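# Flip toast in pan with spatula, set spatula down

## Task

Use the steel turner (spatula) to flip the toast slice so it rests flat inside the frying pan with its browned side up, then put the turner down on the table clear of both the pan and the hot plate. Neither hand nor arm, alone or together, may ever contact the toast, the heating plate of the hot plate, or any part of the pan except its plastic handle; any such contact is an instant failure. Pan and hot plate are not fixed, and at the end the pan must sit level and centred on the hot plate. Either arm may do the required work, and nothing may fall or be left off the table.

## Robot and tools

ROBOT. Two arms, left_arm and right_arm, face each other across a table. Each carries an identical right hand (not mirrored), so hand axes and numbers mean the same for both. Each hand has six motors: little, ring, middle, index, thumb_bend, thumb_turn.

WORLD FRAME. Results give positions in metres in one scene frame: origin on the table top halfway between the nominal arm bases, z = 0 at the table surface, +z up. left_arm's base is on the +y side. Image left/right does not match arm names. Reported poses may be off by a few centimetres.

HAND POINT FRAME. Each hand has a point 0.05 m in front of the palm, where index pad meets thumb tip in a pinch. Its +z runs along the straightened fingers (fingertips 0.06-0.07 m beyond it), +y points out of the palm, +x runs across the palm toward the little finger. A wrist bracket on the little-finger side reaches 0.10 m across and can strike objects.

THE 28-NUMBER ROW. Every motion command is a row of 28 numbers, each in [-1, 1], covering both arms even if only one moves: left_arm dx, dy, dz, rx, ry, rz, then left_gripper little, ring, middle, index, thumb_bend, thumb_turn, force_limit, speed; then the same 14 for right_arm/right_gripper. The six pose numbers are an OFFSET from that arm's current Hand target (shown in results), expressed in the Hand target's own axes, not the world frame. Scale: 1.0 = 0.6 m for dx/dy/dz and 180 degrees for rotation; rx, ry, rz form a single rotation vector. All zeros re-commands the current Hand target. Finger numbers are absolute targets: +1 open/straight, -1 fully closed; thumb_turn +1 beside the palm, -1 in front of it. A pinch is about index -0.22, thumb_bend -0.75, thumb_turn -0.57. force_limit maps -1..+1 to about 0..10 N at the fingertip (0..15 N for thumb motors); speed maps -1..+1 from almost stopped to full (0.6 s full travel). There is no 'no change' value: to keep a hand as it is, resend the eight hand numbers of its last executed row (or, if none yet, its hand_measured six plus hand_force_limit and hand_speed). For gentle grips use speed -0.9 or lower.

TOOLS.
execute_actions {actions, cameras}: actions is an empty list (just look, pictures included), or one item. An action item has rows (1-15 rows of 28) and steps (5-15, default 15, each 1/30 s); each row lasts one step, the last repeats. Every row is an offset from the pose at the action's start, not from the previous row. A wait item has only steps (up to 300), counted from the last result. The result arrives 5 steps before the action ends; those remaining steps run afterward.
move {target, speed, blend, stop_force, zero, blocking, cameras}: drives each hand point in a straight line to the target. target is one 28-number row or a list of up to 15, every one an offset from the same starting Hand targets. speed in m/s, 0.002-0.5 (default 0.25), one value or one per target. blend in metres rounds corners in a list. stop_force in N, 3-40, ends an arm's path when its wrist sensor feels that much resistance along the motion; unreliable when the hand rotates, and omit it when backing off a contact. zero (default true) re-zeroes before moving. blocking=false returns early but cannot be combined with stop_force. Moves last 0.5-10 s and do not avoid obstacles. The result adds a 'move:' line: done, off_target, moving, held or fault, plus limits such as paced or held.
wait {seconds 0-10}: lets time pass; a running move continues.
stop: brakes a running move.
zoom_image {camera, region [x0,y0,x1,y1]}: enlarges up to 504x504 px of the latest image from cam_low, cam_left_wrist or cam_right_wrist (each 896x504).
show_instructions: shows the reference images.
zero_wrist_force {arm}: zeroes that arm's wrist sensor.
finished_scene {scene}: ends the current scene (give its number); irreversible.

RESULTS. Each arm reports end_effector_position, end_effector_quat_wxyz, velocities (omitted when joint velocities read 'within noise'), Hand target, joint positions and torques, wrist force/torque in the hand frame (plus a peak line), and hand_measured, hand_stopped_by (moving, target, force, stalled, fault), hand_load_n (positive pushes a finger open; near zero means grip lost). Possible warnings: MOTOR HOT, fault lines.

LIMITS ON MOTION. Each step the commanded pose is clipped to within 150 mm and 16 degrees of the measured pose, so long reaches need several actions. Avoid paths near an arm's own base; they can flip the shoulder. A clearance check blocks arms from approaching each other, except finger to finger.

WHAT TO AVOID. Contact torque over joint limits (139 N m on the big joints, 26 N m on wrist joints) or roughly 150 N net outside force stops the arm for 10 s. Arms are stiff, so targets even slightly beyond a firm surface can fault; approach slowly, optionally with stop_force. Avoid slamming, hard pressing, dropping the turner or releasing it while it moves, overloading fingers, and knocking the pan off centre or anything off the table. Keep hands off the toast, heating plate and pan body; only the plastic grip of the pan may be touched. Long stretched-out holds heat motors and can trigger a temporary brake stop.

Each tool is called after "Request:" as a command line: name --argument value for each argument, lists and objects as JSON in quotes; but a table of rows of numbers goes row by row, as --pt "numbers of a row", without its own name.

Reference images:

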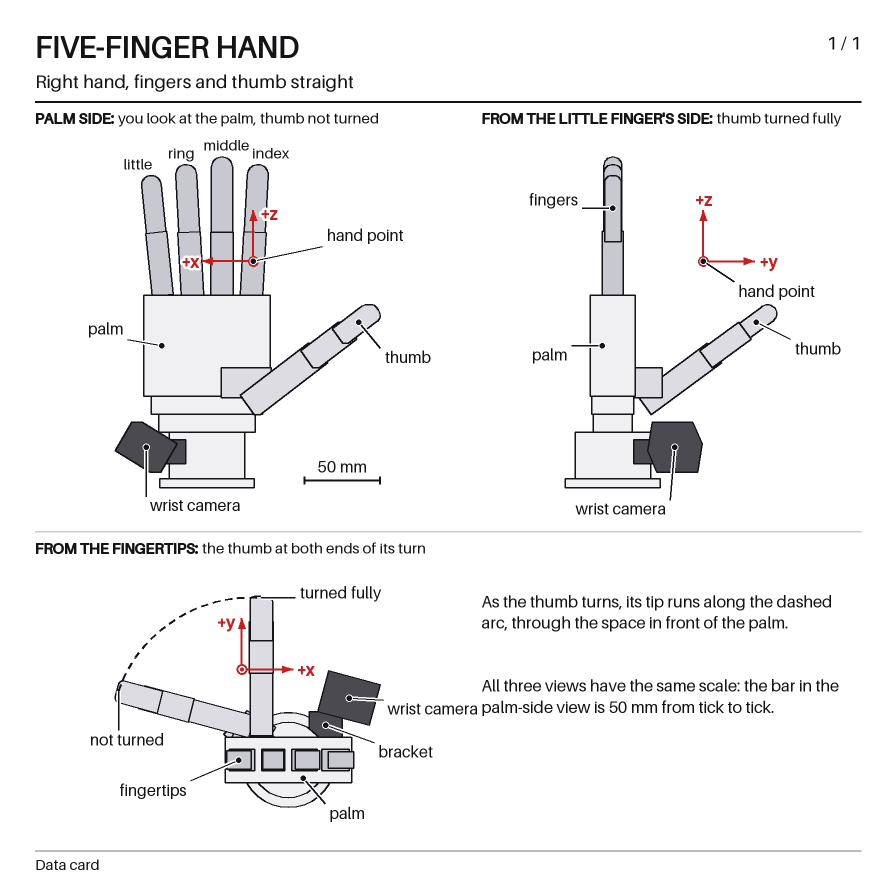

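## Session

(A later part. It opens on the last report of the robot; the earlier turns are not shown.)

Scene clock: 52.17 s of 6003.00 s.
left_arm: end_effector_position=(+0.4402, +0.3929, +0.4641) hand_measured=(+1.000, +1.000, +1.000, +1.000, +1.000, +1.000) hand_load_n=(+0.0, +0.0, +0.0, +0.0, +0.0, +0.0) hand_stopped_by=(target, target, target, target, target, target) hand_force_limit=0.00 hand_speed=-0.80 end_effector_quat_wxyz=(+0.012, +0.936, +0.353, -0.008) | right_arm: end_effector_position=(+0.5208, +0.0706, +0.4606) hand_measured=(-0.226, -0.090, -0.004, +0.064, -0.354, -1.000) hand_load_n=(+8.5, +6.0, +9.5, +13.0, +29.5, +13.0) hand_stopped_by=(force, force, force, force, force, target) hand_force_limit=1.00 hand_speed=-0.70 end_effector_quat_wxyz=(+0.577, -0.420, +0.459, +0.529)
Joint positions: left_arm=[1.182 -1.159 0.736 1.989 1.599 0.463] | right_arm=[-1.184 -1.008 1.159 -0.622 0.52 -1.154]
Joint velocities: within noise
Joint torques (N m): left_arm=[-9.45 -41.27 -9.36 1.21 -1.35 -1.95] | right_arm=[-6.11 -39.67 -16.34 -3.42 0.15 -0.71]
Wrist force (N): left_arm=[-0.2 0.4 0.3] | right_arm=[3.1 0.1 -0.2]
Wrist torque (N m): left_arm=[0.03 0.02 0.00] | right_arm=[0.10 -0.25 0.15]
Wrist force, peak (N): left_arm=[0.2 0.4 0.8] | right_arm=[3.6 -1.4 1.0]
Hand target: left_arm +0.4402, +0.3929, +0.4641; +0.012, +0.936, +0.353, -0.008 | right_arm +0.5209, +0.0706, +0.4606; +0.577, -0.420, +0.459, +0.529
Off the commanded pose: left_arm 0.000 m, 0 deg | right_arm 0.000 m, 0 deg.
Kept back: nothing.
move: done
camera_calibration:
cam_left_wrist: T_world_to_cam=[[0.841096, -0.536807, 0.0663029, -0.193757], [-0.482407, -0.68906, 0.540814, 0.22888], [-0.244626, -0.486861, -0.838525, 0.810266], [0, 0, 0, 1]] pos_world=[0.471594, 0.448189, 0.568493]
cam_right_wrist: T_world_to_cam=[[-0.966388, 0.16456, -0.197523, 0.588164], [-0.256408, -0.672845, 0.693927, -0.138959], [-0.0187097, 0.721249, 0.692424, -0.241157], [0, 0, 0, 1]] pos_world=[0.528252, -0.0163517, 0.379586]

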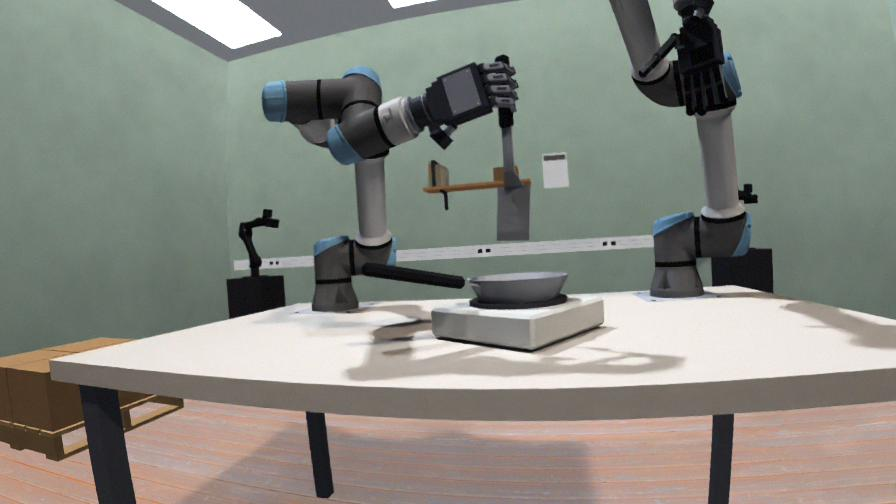

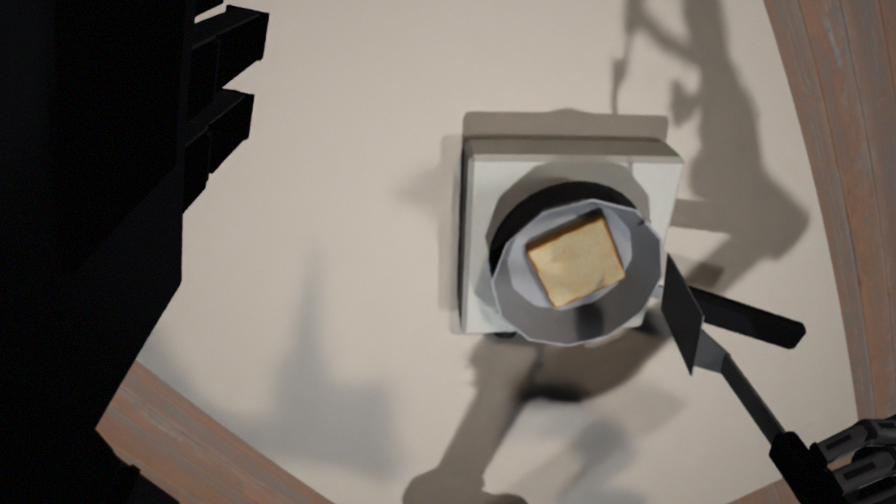

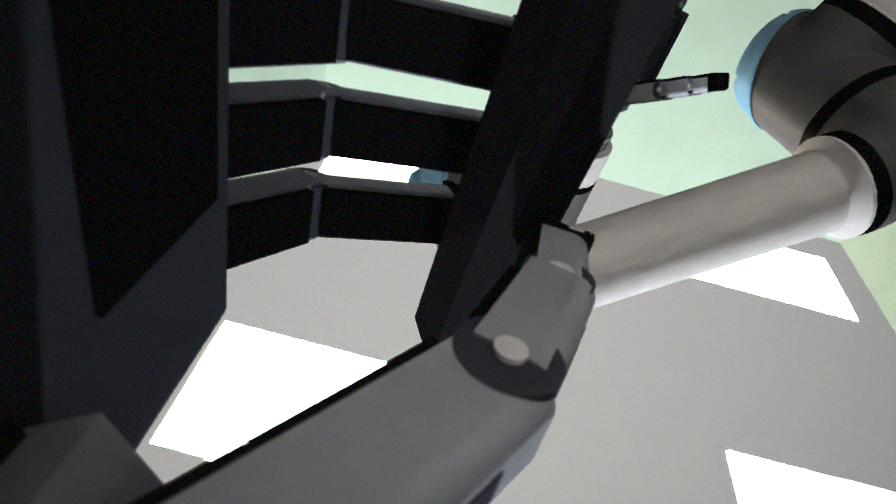

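Request:
move --target '[0,0,0,0,0,0,1,1,1,1,1,1,0,-0.8,-0.0228,0.0933,-0.0985,0.3735,0,-0.0862,-0.9,-0.9,-0.9,-0.9,-1,-1,1,-0.7]' --speed 0.3

Request:
zoom_image --camera "cam_left_wrist" --region '[440, 130, 740, 430]'

Request:
zoom_image --camera "cam_low" --region '[400, 80, 620, 360]'

Scene clock: 57.10 s of 6003.00 s.
left_arm: end_effector_position=(+0.4402, +0.3929, +0.4641) hand_measured=(+1.000, +1.000, +1.000, +1.000, +1.000, +1.000) hand_load_n=(+0.0, +0.0, +0.0, +0.0, +0.0, +0.0) hand_stopped_by=(target, target, target, target, target, target) hand_force_limit=0.00 hand_speed=-0.80 end_effector_quat_wxyz=(+0.012, +0.936, +0.353, -0.008) | right_arm: end_effector_position=(+0.4599, +0.0152, +0.4607) hand_measured=(-0.226, -0.090, -0.004, +0.064, -0.354, -1.000) hand_load_n=(+8.5, +6.0, +9.5, +13.0, +29.5, +13.0) hand_stopped_by=(force, force, force, force, force, target) hand_force_limit=1.00 hand_speed=-0.70 end_effector_quat_wxyz=(+0.775, -0.086, +0.616, +0.109) end_effector_velocity=(+0.001, +0.001, +0.001) end_effector_angular_velocity=(-0.001, +0.001, +0.015)
Joint positions: left_arm=[1.182 -1.159 0.736 1.989 1.599 0.463] | right_arm=[-0.791 -1.38 1.662 -0.539 2.055 -1.692]
Joint velocities: left_arm=[within noise] | right_arm=[-0.007 -0.002 0 0.006 -0.021 0.006]
Joint torques (N m): left_arm=[-9.39 -41.27 -9.39 1.35 -1.32 -2.03] | right_arm=[-6.16 -36.88 -18.07 -1.04 -1.92 2.06]
Wrist force (N): left_arm=[-0.1 0.1 0.6] | right_arm=[3.3 -0.3 -0.9]
Wrist torque (N m): left_arm=[-0.03 -0.01 0.00] | right_arm=[0.11 -0.26 0.13]
Wrist force, peak (N): left_arm=[-0.2 0.5 0.7] | right_arm=[3.9 0.3 -0.8]
Hand target: left_arm +0.4402, +0.3929, +0.4641; +0.012, +0.936, +0.353, -0.008 | right_arm +0.4599, +0.0151, +0.4606; +0.775, -0.086, +0.617, +0.109
Off the commanded pose: left_arm 0.000 m, 0 deg | right_arm 0.000 m, 0 deg.
Kept back: nothing.
move: done
camera_calibration:
cam_left_wrist: T_world_to_cam=[[0.841096, -0.536807, 0.0663029, -0.193757], [-0.482407, -0.68906, 0.540814, 0.22888], [-0.244626, -0.486861, -0.838525, 0.810266], [0, 0, 0, 1]] pos_world=[0.471594, 0.448189, 0.568493]
cam_right_wrist: T_world_to_cam=[[-0.192846, 0.961241, -0.197045, 0.170372], [-0.719711, -0.00207063, 0.694271, 0.010827], [0.666954, 0.275703, 0.692214, -0.510871], [0, 0, 0, 1]] pos_world=[0.381375, -0.0228974, 0.379686]

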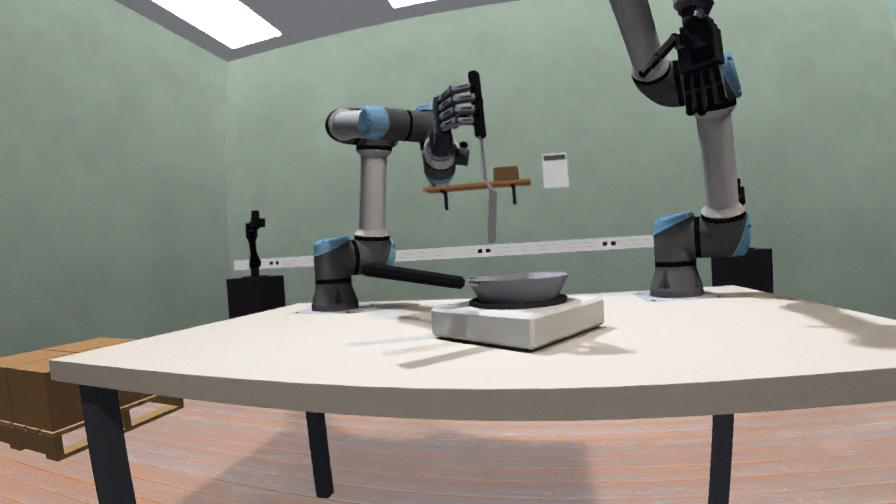

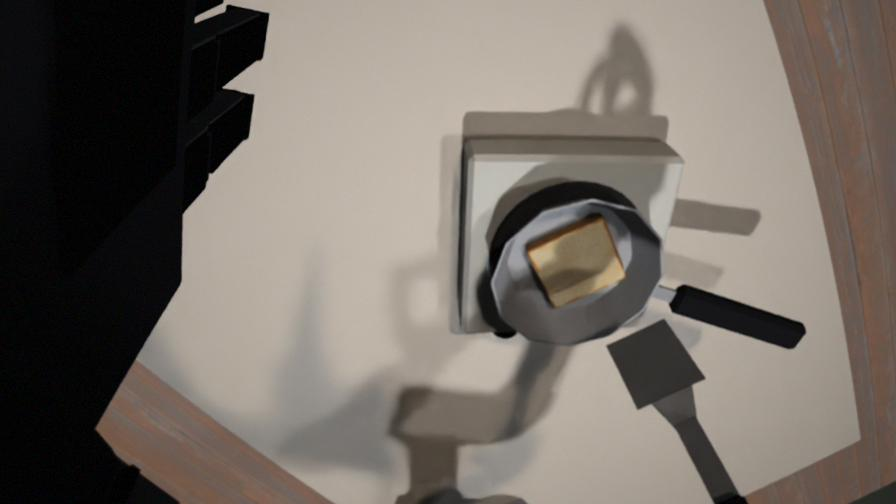

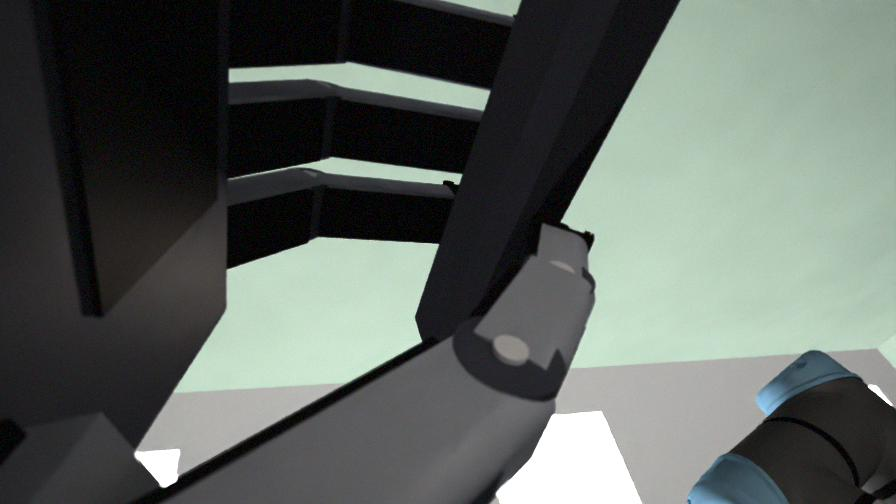

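Scaled by 1.680.

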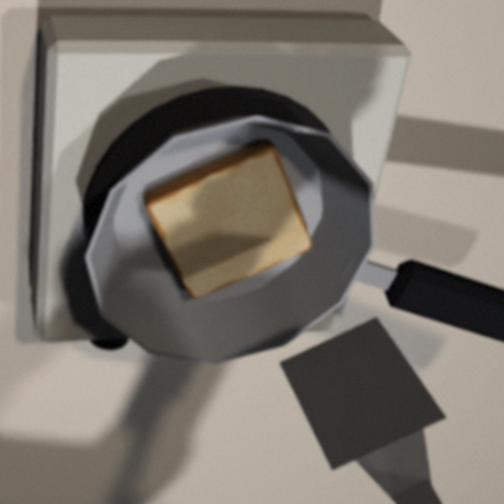

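Scaled by 1.800.

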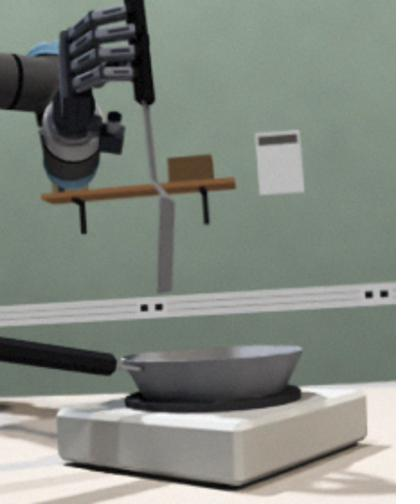

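Request:
move --target '[0,0,0,0,0,0,1,1,1,1,1,1,0,-0.8,0.0812,0,-0.01875,0,0,0,-0.9,-0.9,-0.9,-0.9,-1,-1,1,-0.7]' --speed 0.06 --stop_force 4

Request:
zoom_image --camera "cam_left_wrist" --region '[460, 180, 720, 400]'

Request:
zoom_image --camera "cam_low" --region '[430, 180, 600, 350]'

Scene clock: 59.80 s of 6003.00 s.
left_arm: end_effector_position=(+0.4402, +0.3929, +0.4641) hand_measured=(+1.000, +1.000, +1.000, +1.000, +1.000, +1.000) hand_load_n=(+0.0, +0.0, +0.0, +0.0, +0.0, +0.0) hand_stopped_by=(target, target, target, target, target, target) hand_force_limit=0.00 hand_speed=-0.80 end_effector_quat_wxyz=(+0.012, +0.936, +0.353, -0.008) | right_arm: end_effector_position=(+0.4598, +0.0151, +0.4106) hand_measured=(-0.226, -0.090, -0.004, +0.064, -0.354, -1.000) hand_load_n=(+8.5, +6.5, +9.5, +12.5, +29.5, +13.5) hand_stopped_by=(force, force, force, force, force, target) hand_force_limit=1.00 hand_speed=-0.70 end_effector_quat_wxyz=(+0.775, -0.086, +0.617, +0.109)
Joint positions: left_arm=[1.182 -1.159 0.736 1.989 1.599 0.463] | right_arm=[-0.791 -1.34 1.748 -0.665 2.056 -1.692]
Joint velocities: within noise
Joint torques (N m): left_arm=[-9.41 -41.34 -9.84 1.44 -1.23 -2.01] | right_arm=[3.68 -39.54 -36.4 -3.83 0.06 -0.8]
Wrist force (N): left_arm=[-0.5 0.2 0.2] | right_arm=[3.2 -0.1 -0.7]
Wrist torque (N m): left_arm=[0.01 0.07 -0.02] | right_arm=[0.10 -0.24 0.14]
Wrist force, peak (N): left_arm=[-0.3 0.4 0.6] | right_arm=[4.0 -0.2 -0.6]
Hand target: left_arm +0.4402, +0.3929, +0.4641; +0.012, +0.936, +0.353, -0.008 | right_arm +0.4598, +0.0151, +0.4106; +0.775, -0.086, +0.617, +0.109
Off the commanded pose: left_arm 0.000 m, 0 deg | right_arm 0.000 m, 0 deg.
Kept back: nothing.
move: done
camera_calibration:
cam_left_wrist: T_world_to_cam=[[0.841096, -0.536807, 0.066303, -0.193757], [-0.482407, -0.68906, 0.540814, 0.22888], [-0.244626, -0.486861, -0.838525, 0.810266], [0, 0, 0, 1]] pos_world=[0.471594, 0.448189, 0.568493]
cam_right_wrist: T_world_to_cam=[[-0.192725, 0.961269, -0.197027, 0.160514], [-0.719488, -0.00190051, 0.694503, 0.0453549], [0.667229, 0.275607, 0.691987, -0.476154], [0, 0, 0, 1]] pos_world=[0.381271, -0.0229796, 0.329619]

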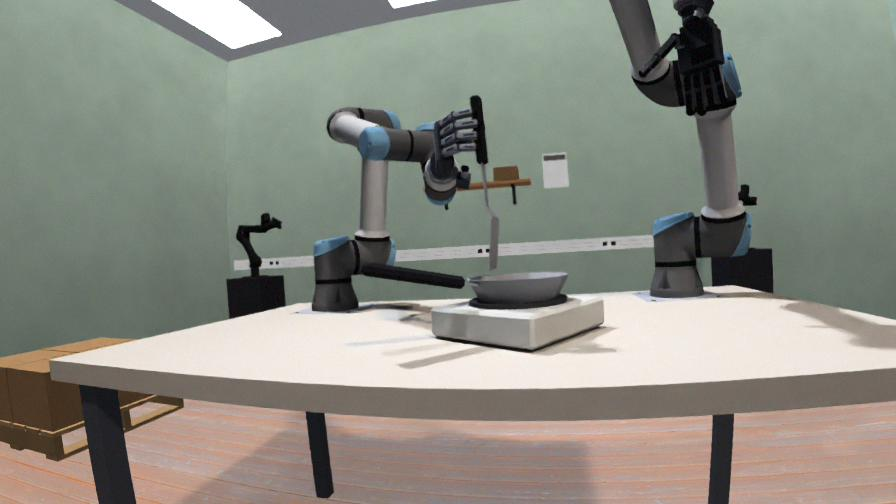

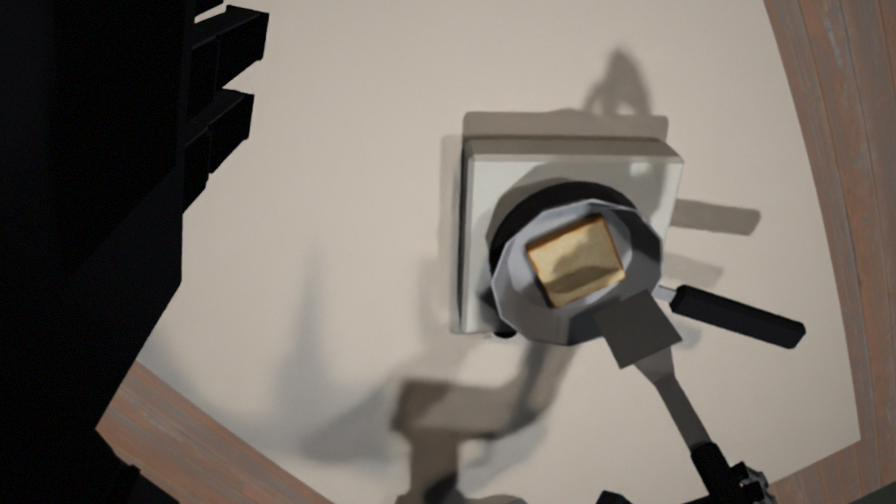

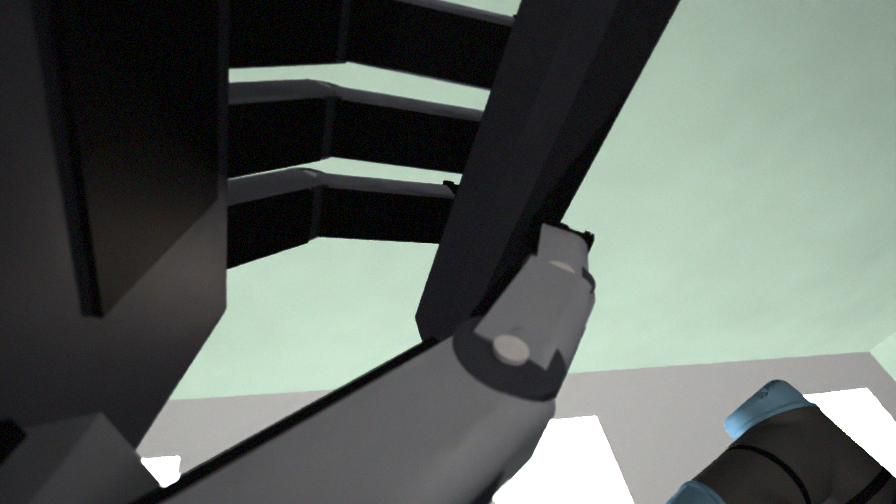

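Scaled by 1.938.

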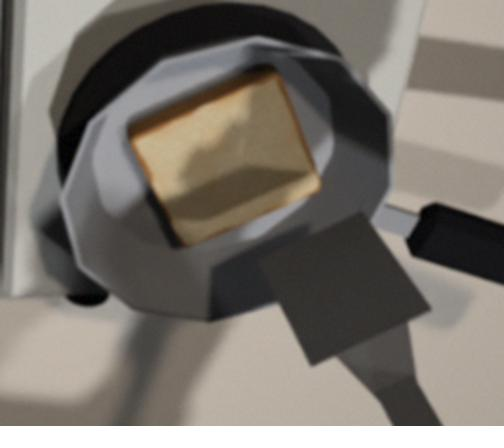

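Scaled by 2.965.

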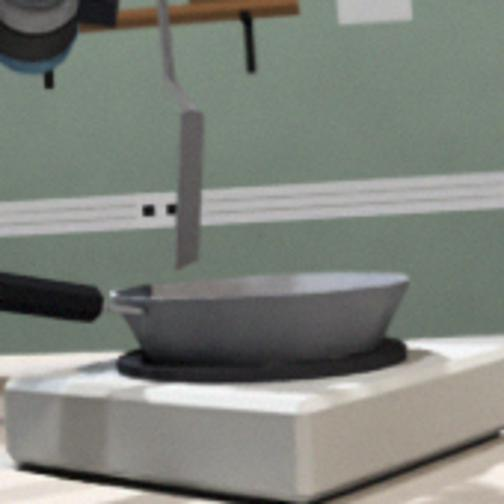

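Request:
zoom_image --camera "cam_left_wrist" --region '[480, 190, 680, 350]'

Scaled by 2.520.

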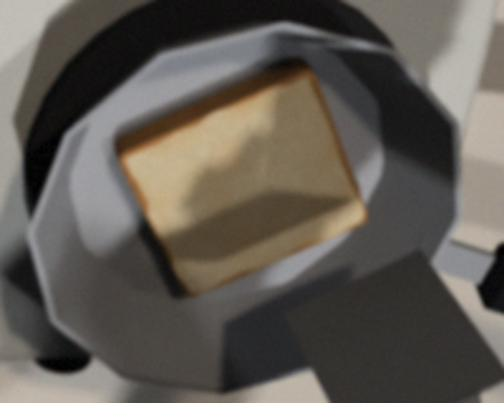

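Request:
move --target '[0,0,0,0,0,0,1,1,1,1,1,1,0,-0.8,0.038,-0.0311,-0.021,0,0,0,-0.9,-0.9,-0.9,-0.9,-1,-1,1,-0.7]' --speed 0.04 --stop_force 3

Request:
zoom_image --camera "cam_left_wrist" --region '[480, 190, 680, 350]'

Request:
zoom_image --camera "cam_low" --region '[430, 180, 600, 350]'

Scene clock: 63.10 s of 6003.00 s.
left_arm: end_effector_position=(+0.4402, +0.3929, +0.4641) hand_measured=(+1.000, +1.000, +1.000, +1.000, +1.000, +1.000) hand_load_n=(+0.0, +0.0, +0.0, +0.0, +0.0, +0.0) hand_stopped_by=(target, target, target, target, target, target) hand_force_limit=0.00 hand_speed=-0.80 end_effector_quat_wxyz=(+0.012, +0.936, +0.353, -0.008) | right_arm: end_effector_position=(+0.4581, -0.0048, +0.3855) hand_measured=(-0.226, -0.090, -0.004, +0.064, -0.354, -1.000) hand_load_n=(+8.5, +6.0, +9.5, +12.5, +29.0, +13.5) hand_stopped_by=(force, force, force, force, force, target) hand_force_limit=1.00 hand_speed=-0.70 end_effector_quat_wxyz=(+0.775, -0.086, +0.617, +0.109)
Joint positions: left_arm=[1.182 -1.159 0.736 1.989 1.599 0.463] | right_arm=[-0.819 -1.354 1.836 -0.736 2.029 -1.684]
Joint velocities: within noise
Joint torques (N m): left_arm=[-9.33 -41.8 -9.49 1.51 -1.21 -1.95] | right_arm=[6.88 -20.36 -36.31 -1.23 1.8 -1.79]
Wrist force (N): left_arm=[-0.2 0.5 0.3] | right_arm=[3.2 0.1 -0.4]
Wrist torque (N m): left_arm=[0.05 0.02 0.01] | right_arm=[0.13 -0.25 0.15]
Wrist force, peak (N): left_arm=[-0.6 0.4 0.7] | right_arm=[3.9 0.0 -0.7]
Hand target: left_arm +0.4402, +0.3929, +0.4641; +0.012, +0.936, +0.353, -0.008 | right_arm +0.4581, -0.0048, +0.3855; +0.775, -0.086, +0.617, +0.109
Off the commanded pose: left_arm 0.000 m, 0 deg | right_arm 0.000 m, 0 deg.
Kept back: nothing.
move: done
camera_calibration:
cam_left_wrist: T_world_to_cam=[[0.841096, -0.536807, 0.066303, -0.193757], [-0.482407, -0.68906, 0.540814, 0.22888], [-0.244626, -0.486861, -0.838525, 0.810266], [0, 0, 0, 1]] pos_world=[0.471594, 0.448189, 0.568493]
cam_right_wrist: T_world_to_cam=[[-0.192723, 0.961265, -0.197048, 0.174369], [-0.719508, -0.00189293, 0.694482, 0.061478], [0.667208, 0.27562, 0.692002, -0.45217], [0, 0, 0, 1]] pos_world=[0.37953, -0.0428719, 0.304566]

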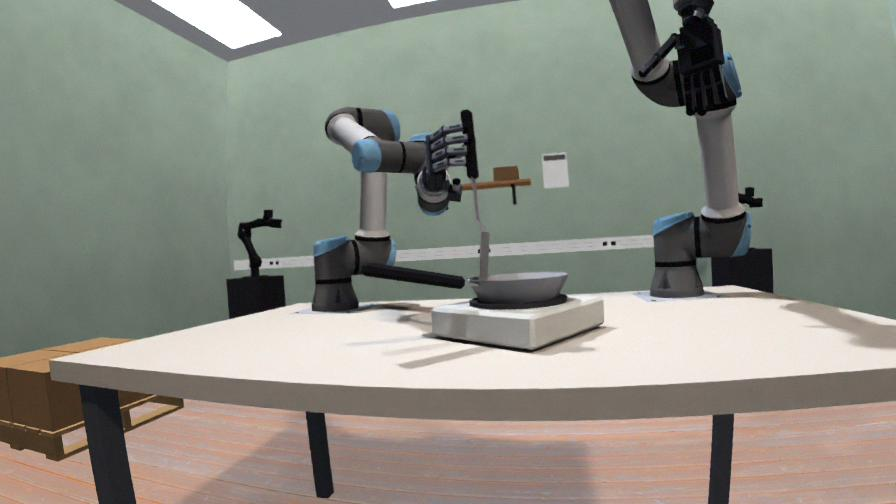

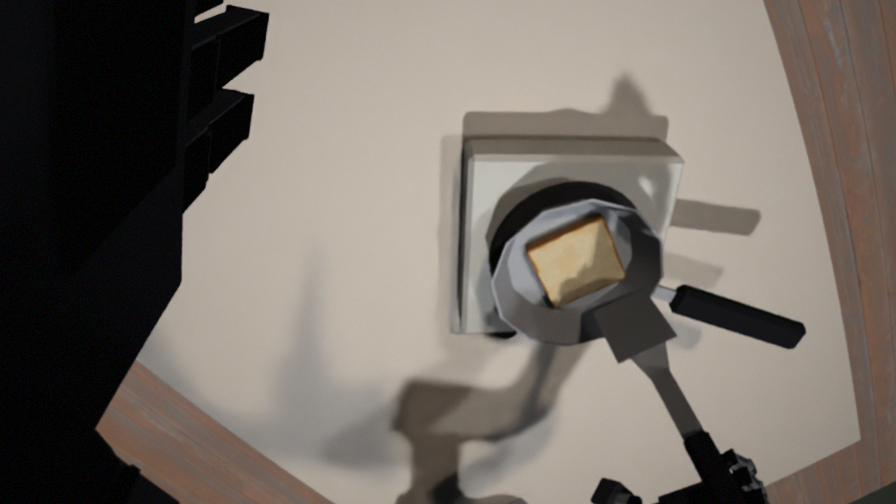

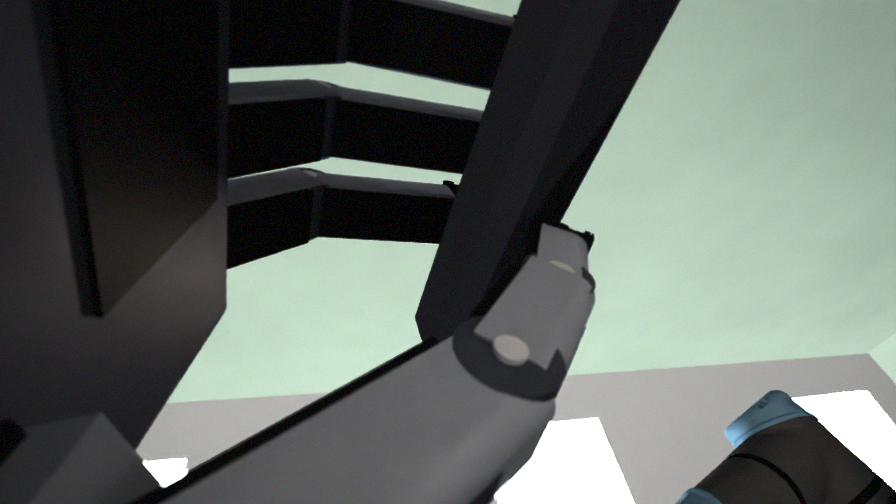

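Scaled by 2.520.

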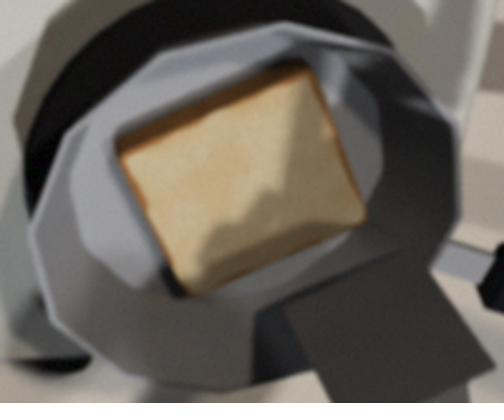

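Scaled by 2.965.

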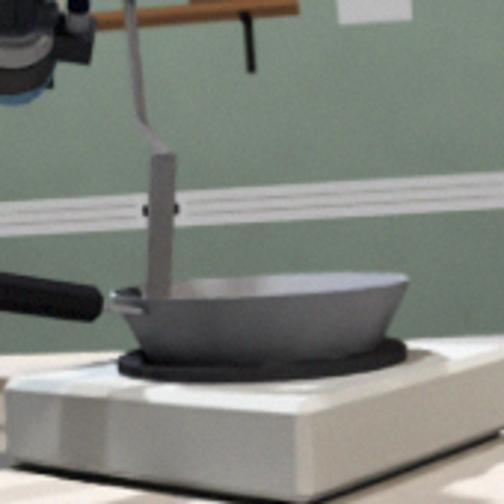

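Request:
move --target '[0,0,0,0,0,0,1,1,1,1,1,1,0,-0.8,-0.0088,0.015,-0.0378,0,0,0,-0.9,-0.9,-0.9,-0.9,-1,-1,1,-0.7]' --speed 0.03 --stop_force 3

Request:
zoom_image --camera "cam_left_wrist" --region '[480, 190, 680, 350]'

Request:
zoom_image --camera "cam_low" --region '[430, 180, 600, 350]'

Scene clock: 65.73 s of 6003.00 s.
left_arm: end_effector_position=(+0.4402, +0.3929, +0.4641) hand_measured=(+1.000, +1.000, +1.000, +1.000, +1.000, +1.000) hand_load_n=(+0.0, +0.5, +0.0, +0.0, +0.0, +0.0) hand_stopped_by=(target, target, target, target, target, target) hand_force_limit=0.00 hand_speed=-0.80 end_effector_quat_wxyz=(+0.012, +0.936, +0.353, -0.008) | right_arm: end_effector_position=(+0.4332, -0.0026, +0.3856) hand_measured=(-0.226, -0.090, -0.004, +0.064, -0.354, -1.000) hand_load_n=(+8.5, +6.0, +9.5, +12.5, +29.5, +13.0) hand_stopped_by=(force, force, force, force, force, target) hand_force_limit=1.00 hand_speed=-0.70 end_effector_quat_wxyz=(+0.775, -0.086, +0.617, +0.109)
Joint positions: left_arm=[1.182 -1.159 0.736 1.989 1.599 0.463] | right_arm=[-0.777 -1.378 1.867 -0.747 2.069 -1.696]
Joint velocities: within noise
Joint torques (N m): left_arm=[-8.67 -41.82 -9.24 1.63 -1.13 -1.9] | right_arm=[-6.65 -17.84 -36.38 -0.96 -2.19 2.14]
Wrist force (N): left_arm=[0.1 0.3 0.3] | right_arm=[3.4 0.2 -0.5]
Wrist torque (N m): left_arm=[0.02 -0.02 0.02] | right_arm=[0.16 -0.28 0.16]
Wrist force, peak (N): left_arm=[-0.4 0.5 0.7] | right_arm=[3.8 -0.1 0.0]
Hand target: left_arm +0.4402, +0.3929, +0.4641; +0.012, +0.936, +0.353, -0.008 | right_arm +0.4332, -0.0026, +0.3856; +0.775, -0.086, +0.617, +0.109
Off the commanded pose: left_arm 0.000 m, 0 deg | right_arm 0.000 m, 0 deg.
Kept back: nothing.
move: done
camera_calibration:
cam_left_wrist: T_world_to_cam=[[0.841096, -0.536807, 0.0663032, -0.193757], [-0.482407, -0.68906, 0.540814, 0.228881], [-0.244626, -0.486861, -0.838525, 0.810266], [0, 0, 0, 1]] pos_world=[0.471594, 0.44819, 0.568493]
cam_right_wrist: T_world_to_cam=[[-0.192727, 0.961262, -0.197056, 0.167435], [-0.7195, -0.00188617, 0.69449, 0.0435587], [0.667216, 0.275629, 0.691992, -0.436228], [0, 0, 0, 1]] pos_world=[0.354667, -0.0406296, 0.304609]

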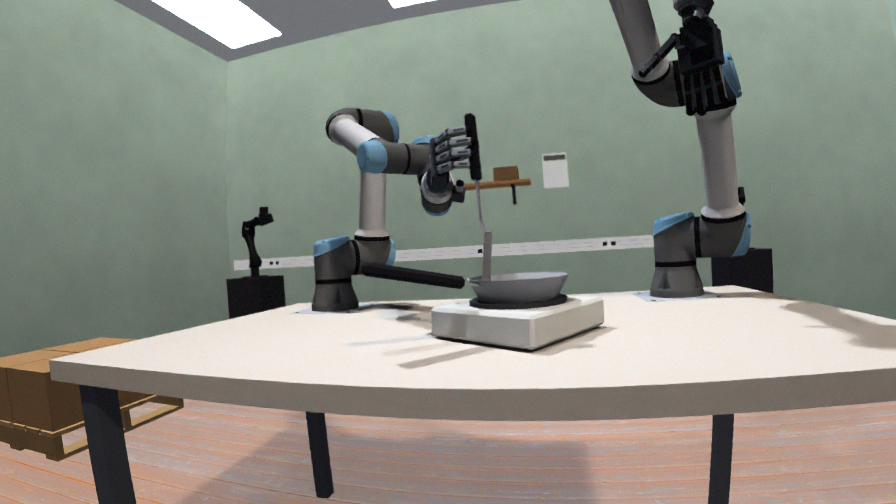

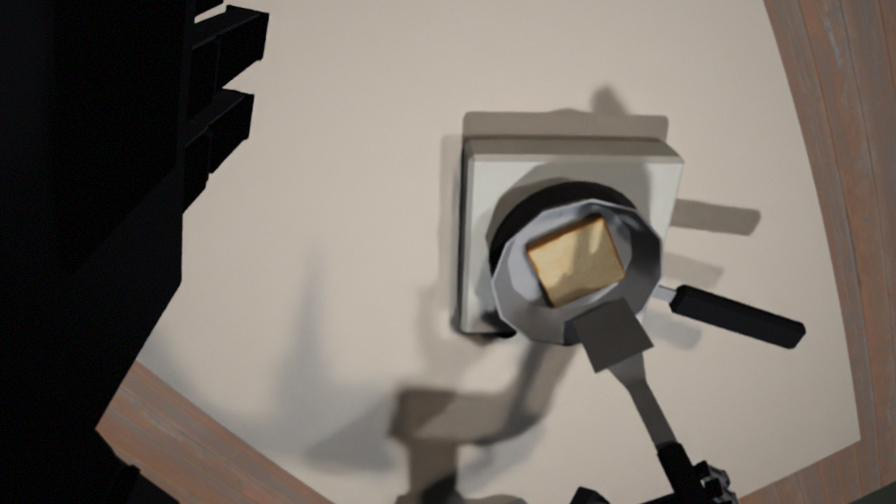

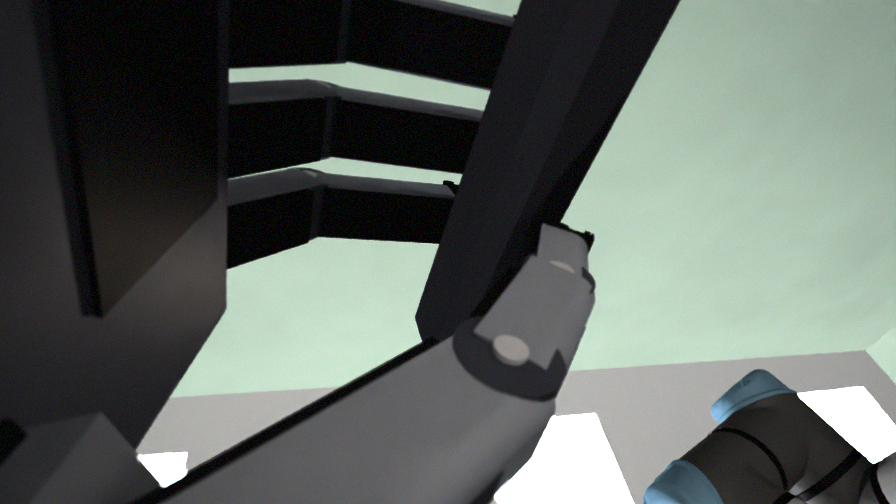

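Scaled by 2.520.

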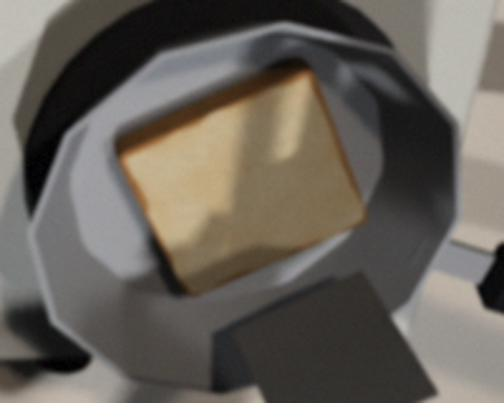

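Scaled by 2.965.

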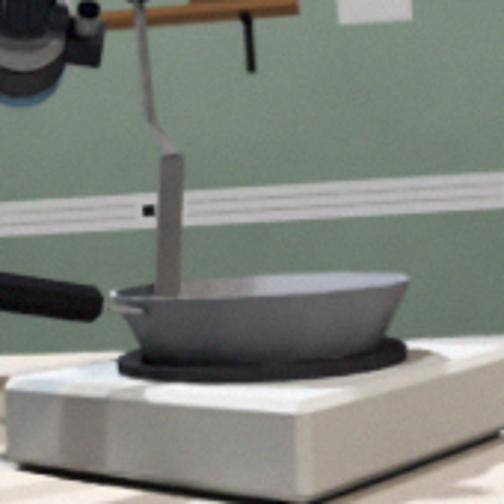

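Request:
move --target '[0,0,0,0,0,0,1,1,1,1,1,1,0,-0.8,0.0292,0,-0.0068,0,0,0,-0.9,-0.9,-0.9,-0.9,-1,-1,1,-0.7]' --speed 0.02 --stop_force 3

Request:
zoom_image --camera "cam_left_wrist" --region '[480, 190, 680, 350]'

Request:
zoom_image --camera "cam_low" --region '[430, 180, 600, 350]'

Scene clock: 68.30 s of 6003.00 s.
left_arm: end_effector_position=(+0.4402, +0.3929, +0.4641) hand_measured=(+1.000, +1.000, +1.000, +1.000, +1.000, +1.000) hand_load_n=(+0.0, +0.0, +0.0, +0.0, +0.0, +0.0) hand_stopped_by=(target, target, target, target, target, target) hand_force_limit=0.00 hand_speed=-0.80 end_effector_quat_wxyz=(+0.012, +0.936, +0.353, -0.008) | right_arm: end_effector_position=(+0.4332, -0.0025, +0.3676) hand_measured=(-0.226, -0.090, -0.004, +0.064, -0.354, -1.000) hand_load_n=(+8.5, +6.0, +9.5, +12.5, +29.0, +13.5) hand_stopped_by=(force, force, force, force, force, target) hand_force_limit=1.00 hand_speed=-0.70 end_effector_quat_wxyz=(+0.775, -0.086, +0.617, +0.109)
Joint positions: left_arm=[1.182 -1.159 0.736 1.989 1.599 0.463] | right_arm=[-0.777 -1.357 1.892 -0.794 2.069 -1.696]
Joint velocities: within noise
Joint torques (N m): left_arm=[-9.19 -41.15 -9.77 1.56 -1.11 -1.9] | right_arm=[6.72 -38.27 -34.89 -1.06 1.51 -1.48]
Wrist force (N): left_arm=[-0.2 0.3 0.5] | right_arm=[3.1 0.0 -0.6]
Wrist torque (N m): left_arm=[0.02 0.01 0.00] | right_arm=[0.13 -0.23 0.12]
Wrist force, peak (N): left_arm=[-0.2 0.7 0.6] | right_arm=[3.6 0.2 -0.8]
Hand target: left_arm +0.4402, +0.3929, +0.4641; +0.012, +0.936, +0.353, -0.008 | right_arm +0.4332, -0.0025, +0.3676; +0.775, -0.086, +0.617, +0.109
Off the commanded pose: left_arm 0.000 m, 0 deg | right_arm 0.000 m, 0 deg.
Kept back: nothing.
move: done
camera_calibration:
cam_left_wrist: T_world_to_cam=[[0.841096, -0.536807, 0.066303, -0.193757], [-0.482407, -0.68906, 0.540814, 0.22888], [-0.244626, -0.486861, -0.838525, 0.810266], [0, 0, 0, 1]] pos_world=[0.471594, 0.44819, 0.568493]
cam_right_wrist: T_world_to_cam=[[-0.192729, 0.961264, -0.197047, 0.163877], [-0.719496, -0.00189339, 0.694494, 0.0560212], [0.667218, 0.275624, 0.691991, -0.423755], [0, 0, 0, 1]] pos_world=[0.354628, -0.0406262, 0.28662]

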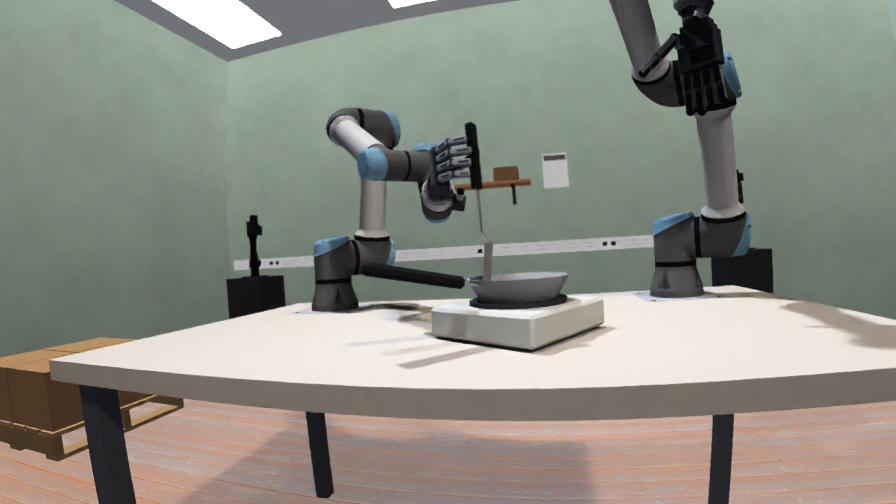

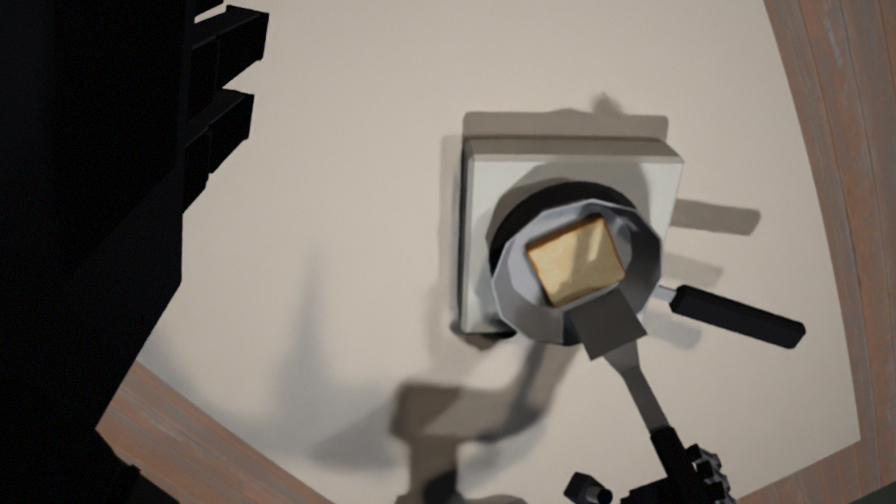

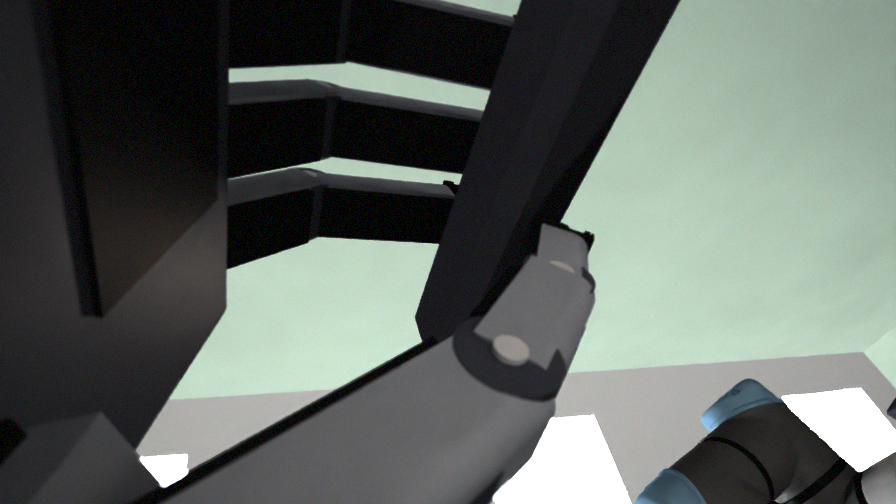

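Scaled by 2.520.

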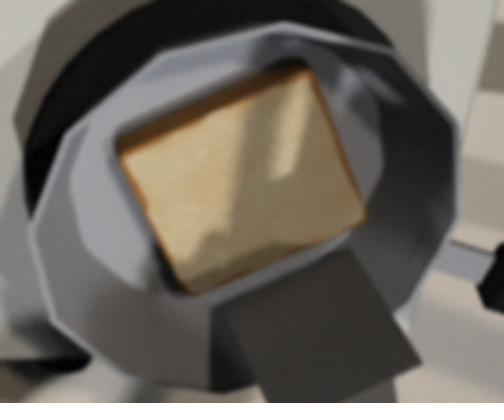

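Scaled by 2.965.

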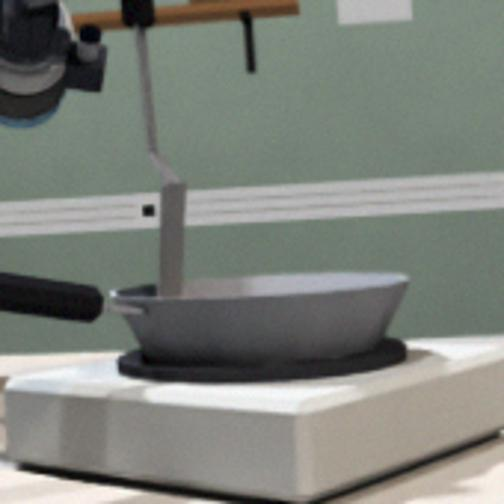

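Request:
move --target '[0,0,0,0,0,0,1,1,1,1,1,1,0,-0.8,0.025,0.0078,-0.0028,0,0,0,-0.9,-0.9,-0.9,-0.9,-1,-1,1,-0.7]' --speed 0.01 --stop_force 3

Request:
zoom_image --camera "cam_left_wrist" --region '[480, 190, 680, 350]'

Request:
zoom_image --camera "cam_low" --region '[430, 180, 600, 350]'

Scene clock: 71.03 s of 6003.00 s.
left_arm: end_effector_position=(+0.4402, +0.3929, +0.4641) hand_measured=(+1.000, +1.000, +1.000, +1.000, +1.000, +1.000) hand_load_n=(+0.0, +0.0, +0.0, +0.0, +0.0, +0.0) hand_stopped_by=(target, target, target, target, target, target) hand_force_limit=0.00 hand_speed=-0.80 end_effector_quat_wxyz=(+0.012, +0.936, +0.353, -0.008) | right_arm: end_effector_position=(+0.4335, +0.0011, +0.3566) hand_measured=(-0.226, -0.090, -0.004, +0.064, -0.354, -1.000) hand_load_n=(+9.0, +6.0, +10.0, +13.0, +29.0, +13.5) hand_stopped_by=(force, force, force, force, force, target) hand_force_limit=1.00 hand_speed=-0.70 end_effector_quat_wxyz=(+0.775, -0.086, +0.617, +0.109)
Joint positions: left_arm=[1.182 -1.159 0.736 1.989 1.599 0.463] | right_arm=[-0.772 -1.335 1.898 -0.822 2.074 -1.697]
Joint velocities: within noise
Joint torques (N m): left_arm=[-9.04 -41.75 -9.54 1.7 -1.13 -1.97] | right_arm=[-6.5 -35.3 -32.27 -0.55 -1.63 0.45]
Wrist force (N): left_arm=[-0.1 0.3 0.5] | right_arm=[-1.9 0.1 0.3]
Wrist torque (N m): left_arm=[0.01 0.00 0.01] | right_arm=[0.14 -0.29 0.10]
Wrist force, peak (N): left_arm=[-0.2 0.6 0.6] | right_arm=[-5.3 -0.1 0.6]
Hand target: left_arm +0.4402, +0.3929, +0.4641; +0.012, +0.936, +0.353, -0.008 | right_arm +0.4335, +0.0011, +0.3566; +0.775, -0.086, +0.617, +0.109 (not the last commanded pose)
Off the commanded pose: left_arm 0.000 m, 0 deg | right_arm 0.004 m, 0 deg.
Kept back: nothing.
move: contact (right_arm)
camera_calibration:
cam_left_wrist: T_world_to_cam=[[0.841096, -0.536807, 0.0663033, -0.193757], [-0.482407, -0.68906, 0.540814, 0.228881], [-0.244626, -0.486861, -0.838525, 0.810266], [0, 0, 0, 1]] pos_world=[0.471594, 0.44819, 0.568493]
cam_right_wrist: T_world_to_cam=[[-0.192731, 0.961255, -0.197089, 0.158274], [-0.719489, -0.00186084, 0.694501, 0.0638565], [0.667226, 0.275655, 0.691971, -0.417313], [0, 0, 0, 1]] pos_world=[0.354891, -0.0369885, 0.275614]

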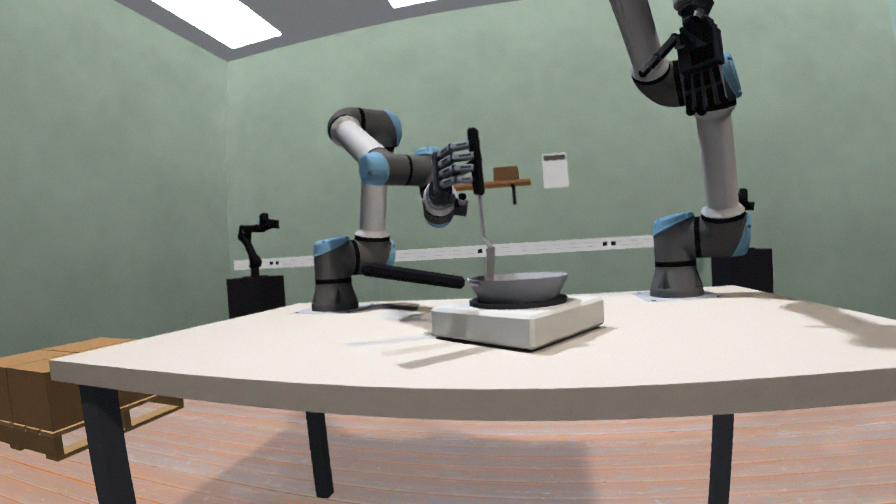

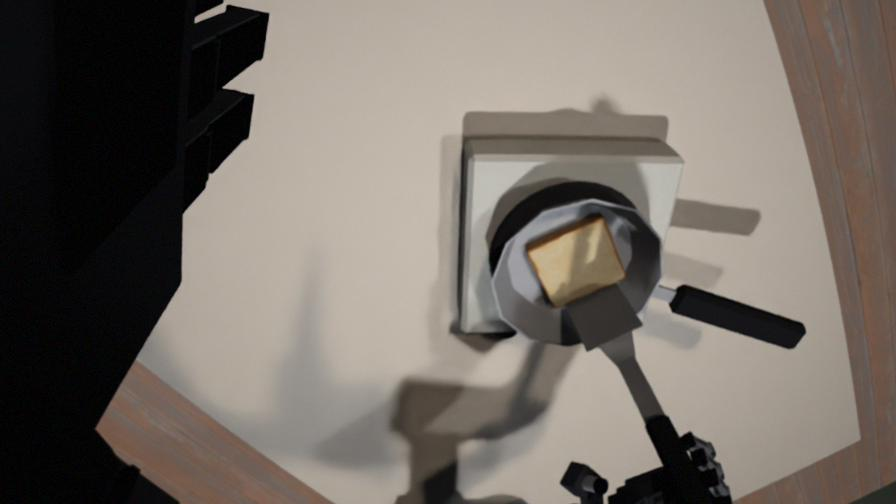

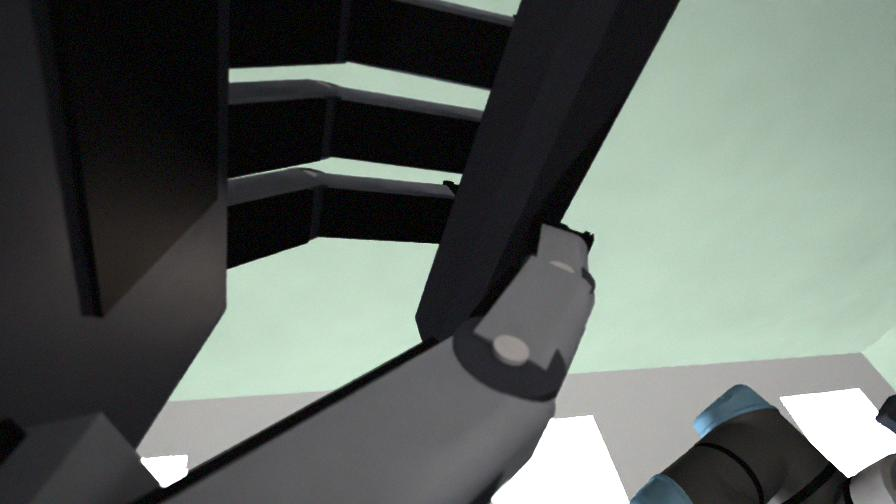

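Scaled by 2.520.

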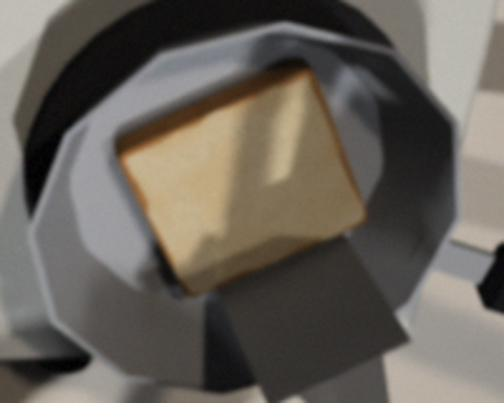

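Scaled by 2.965.

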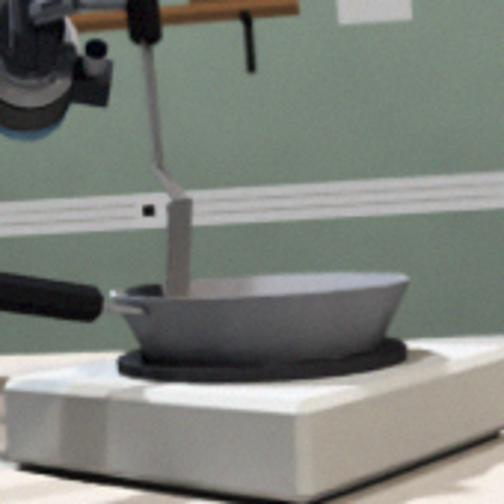

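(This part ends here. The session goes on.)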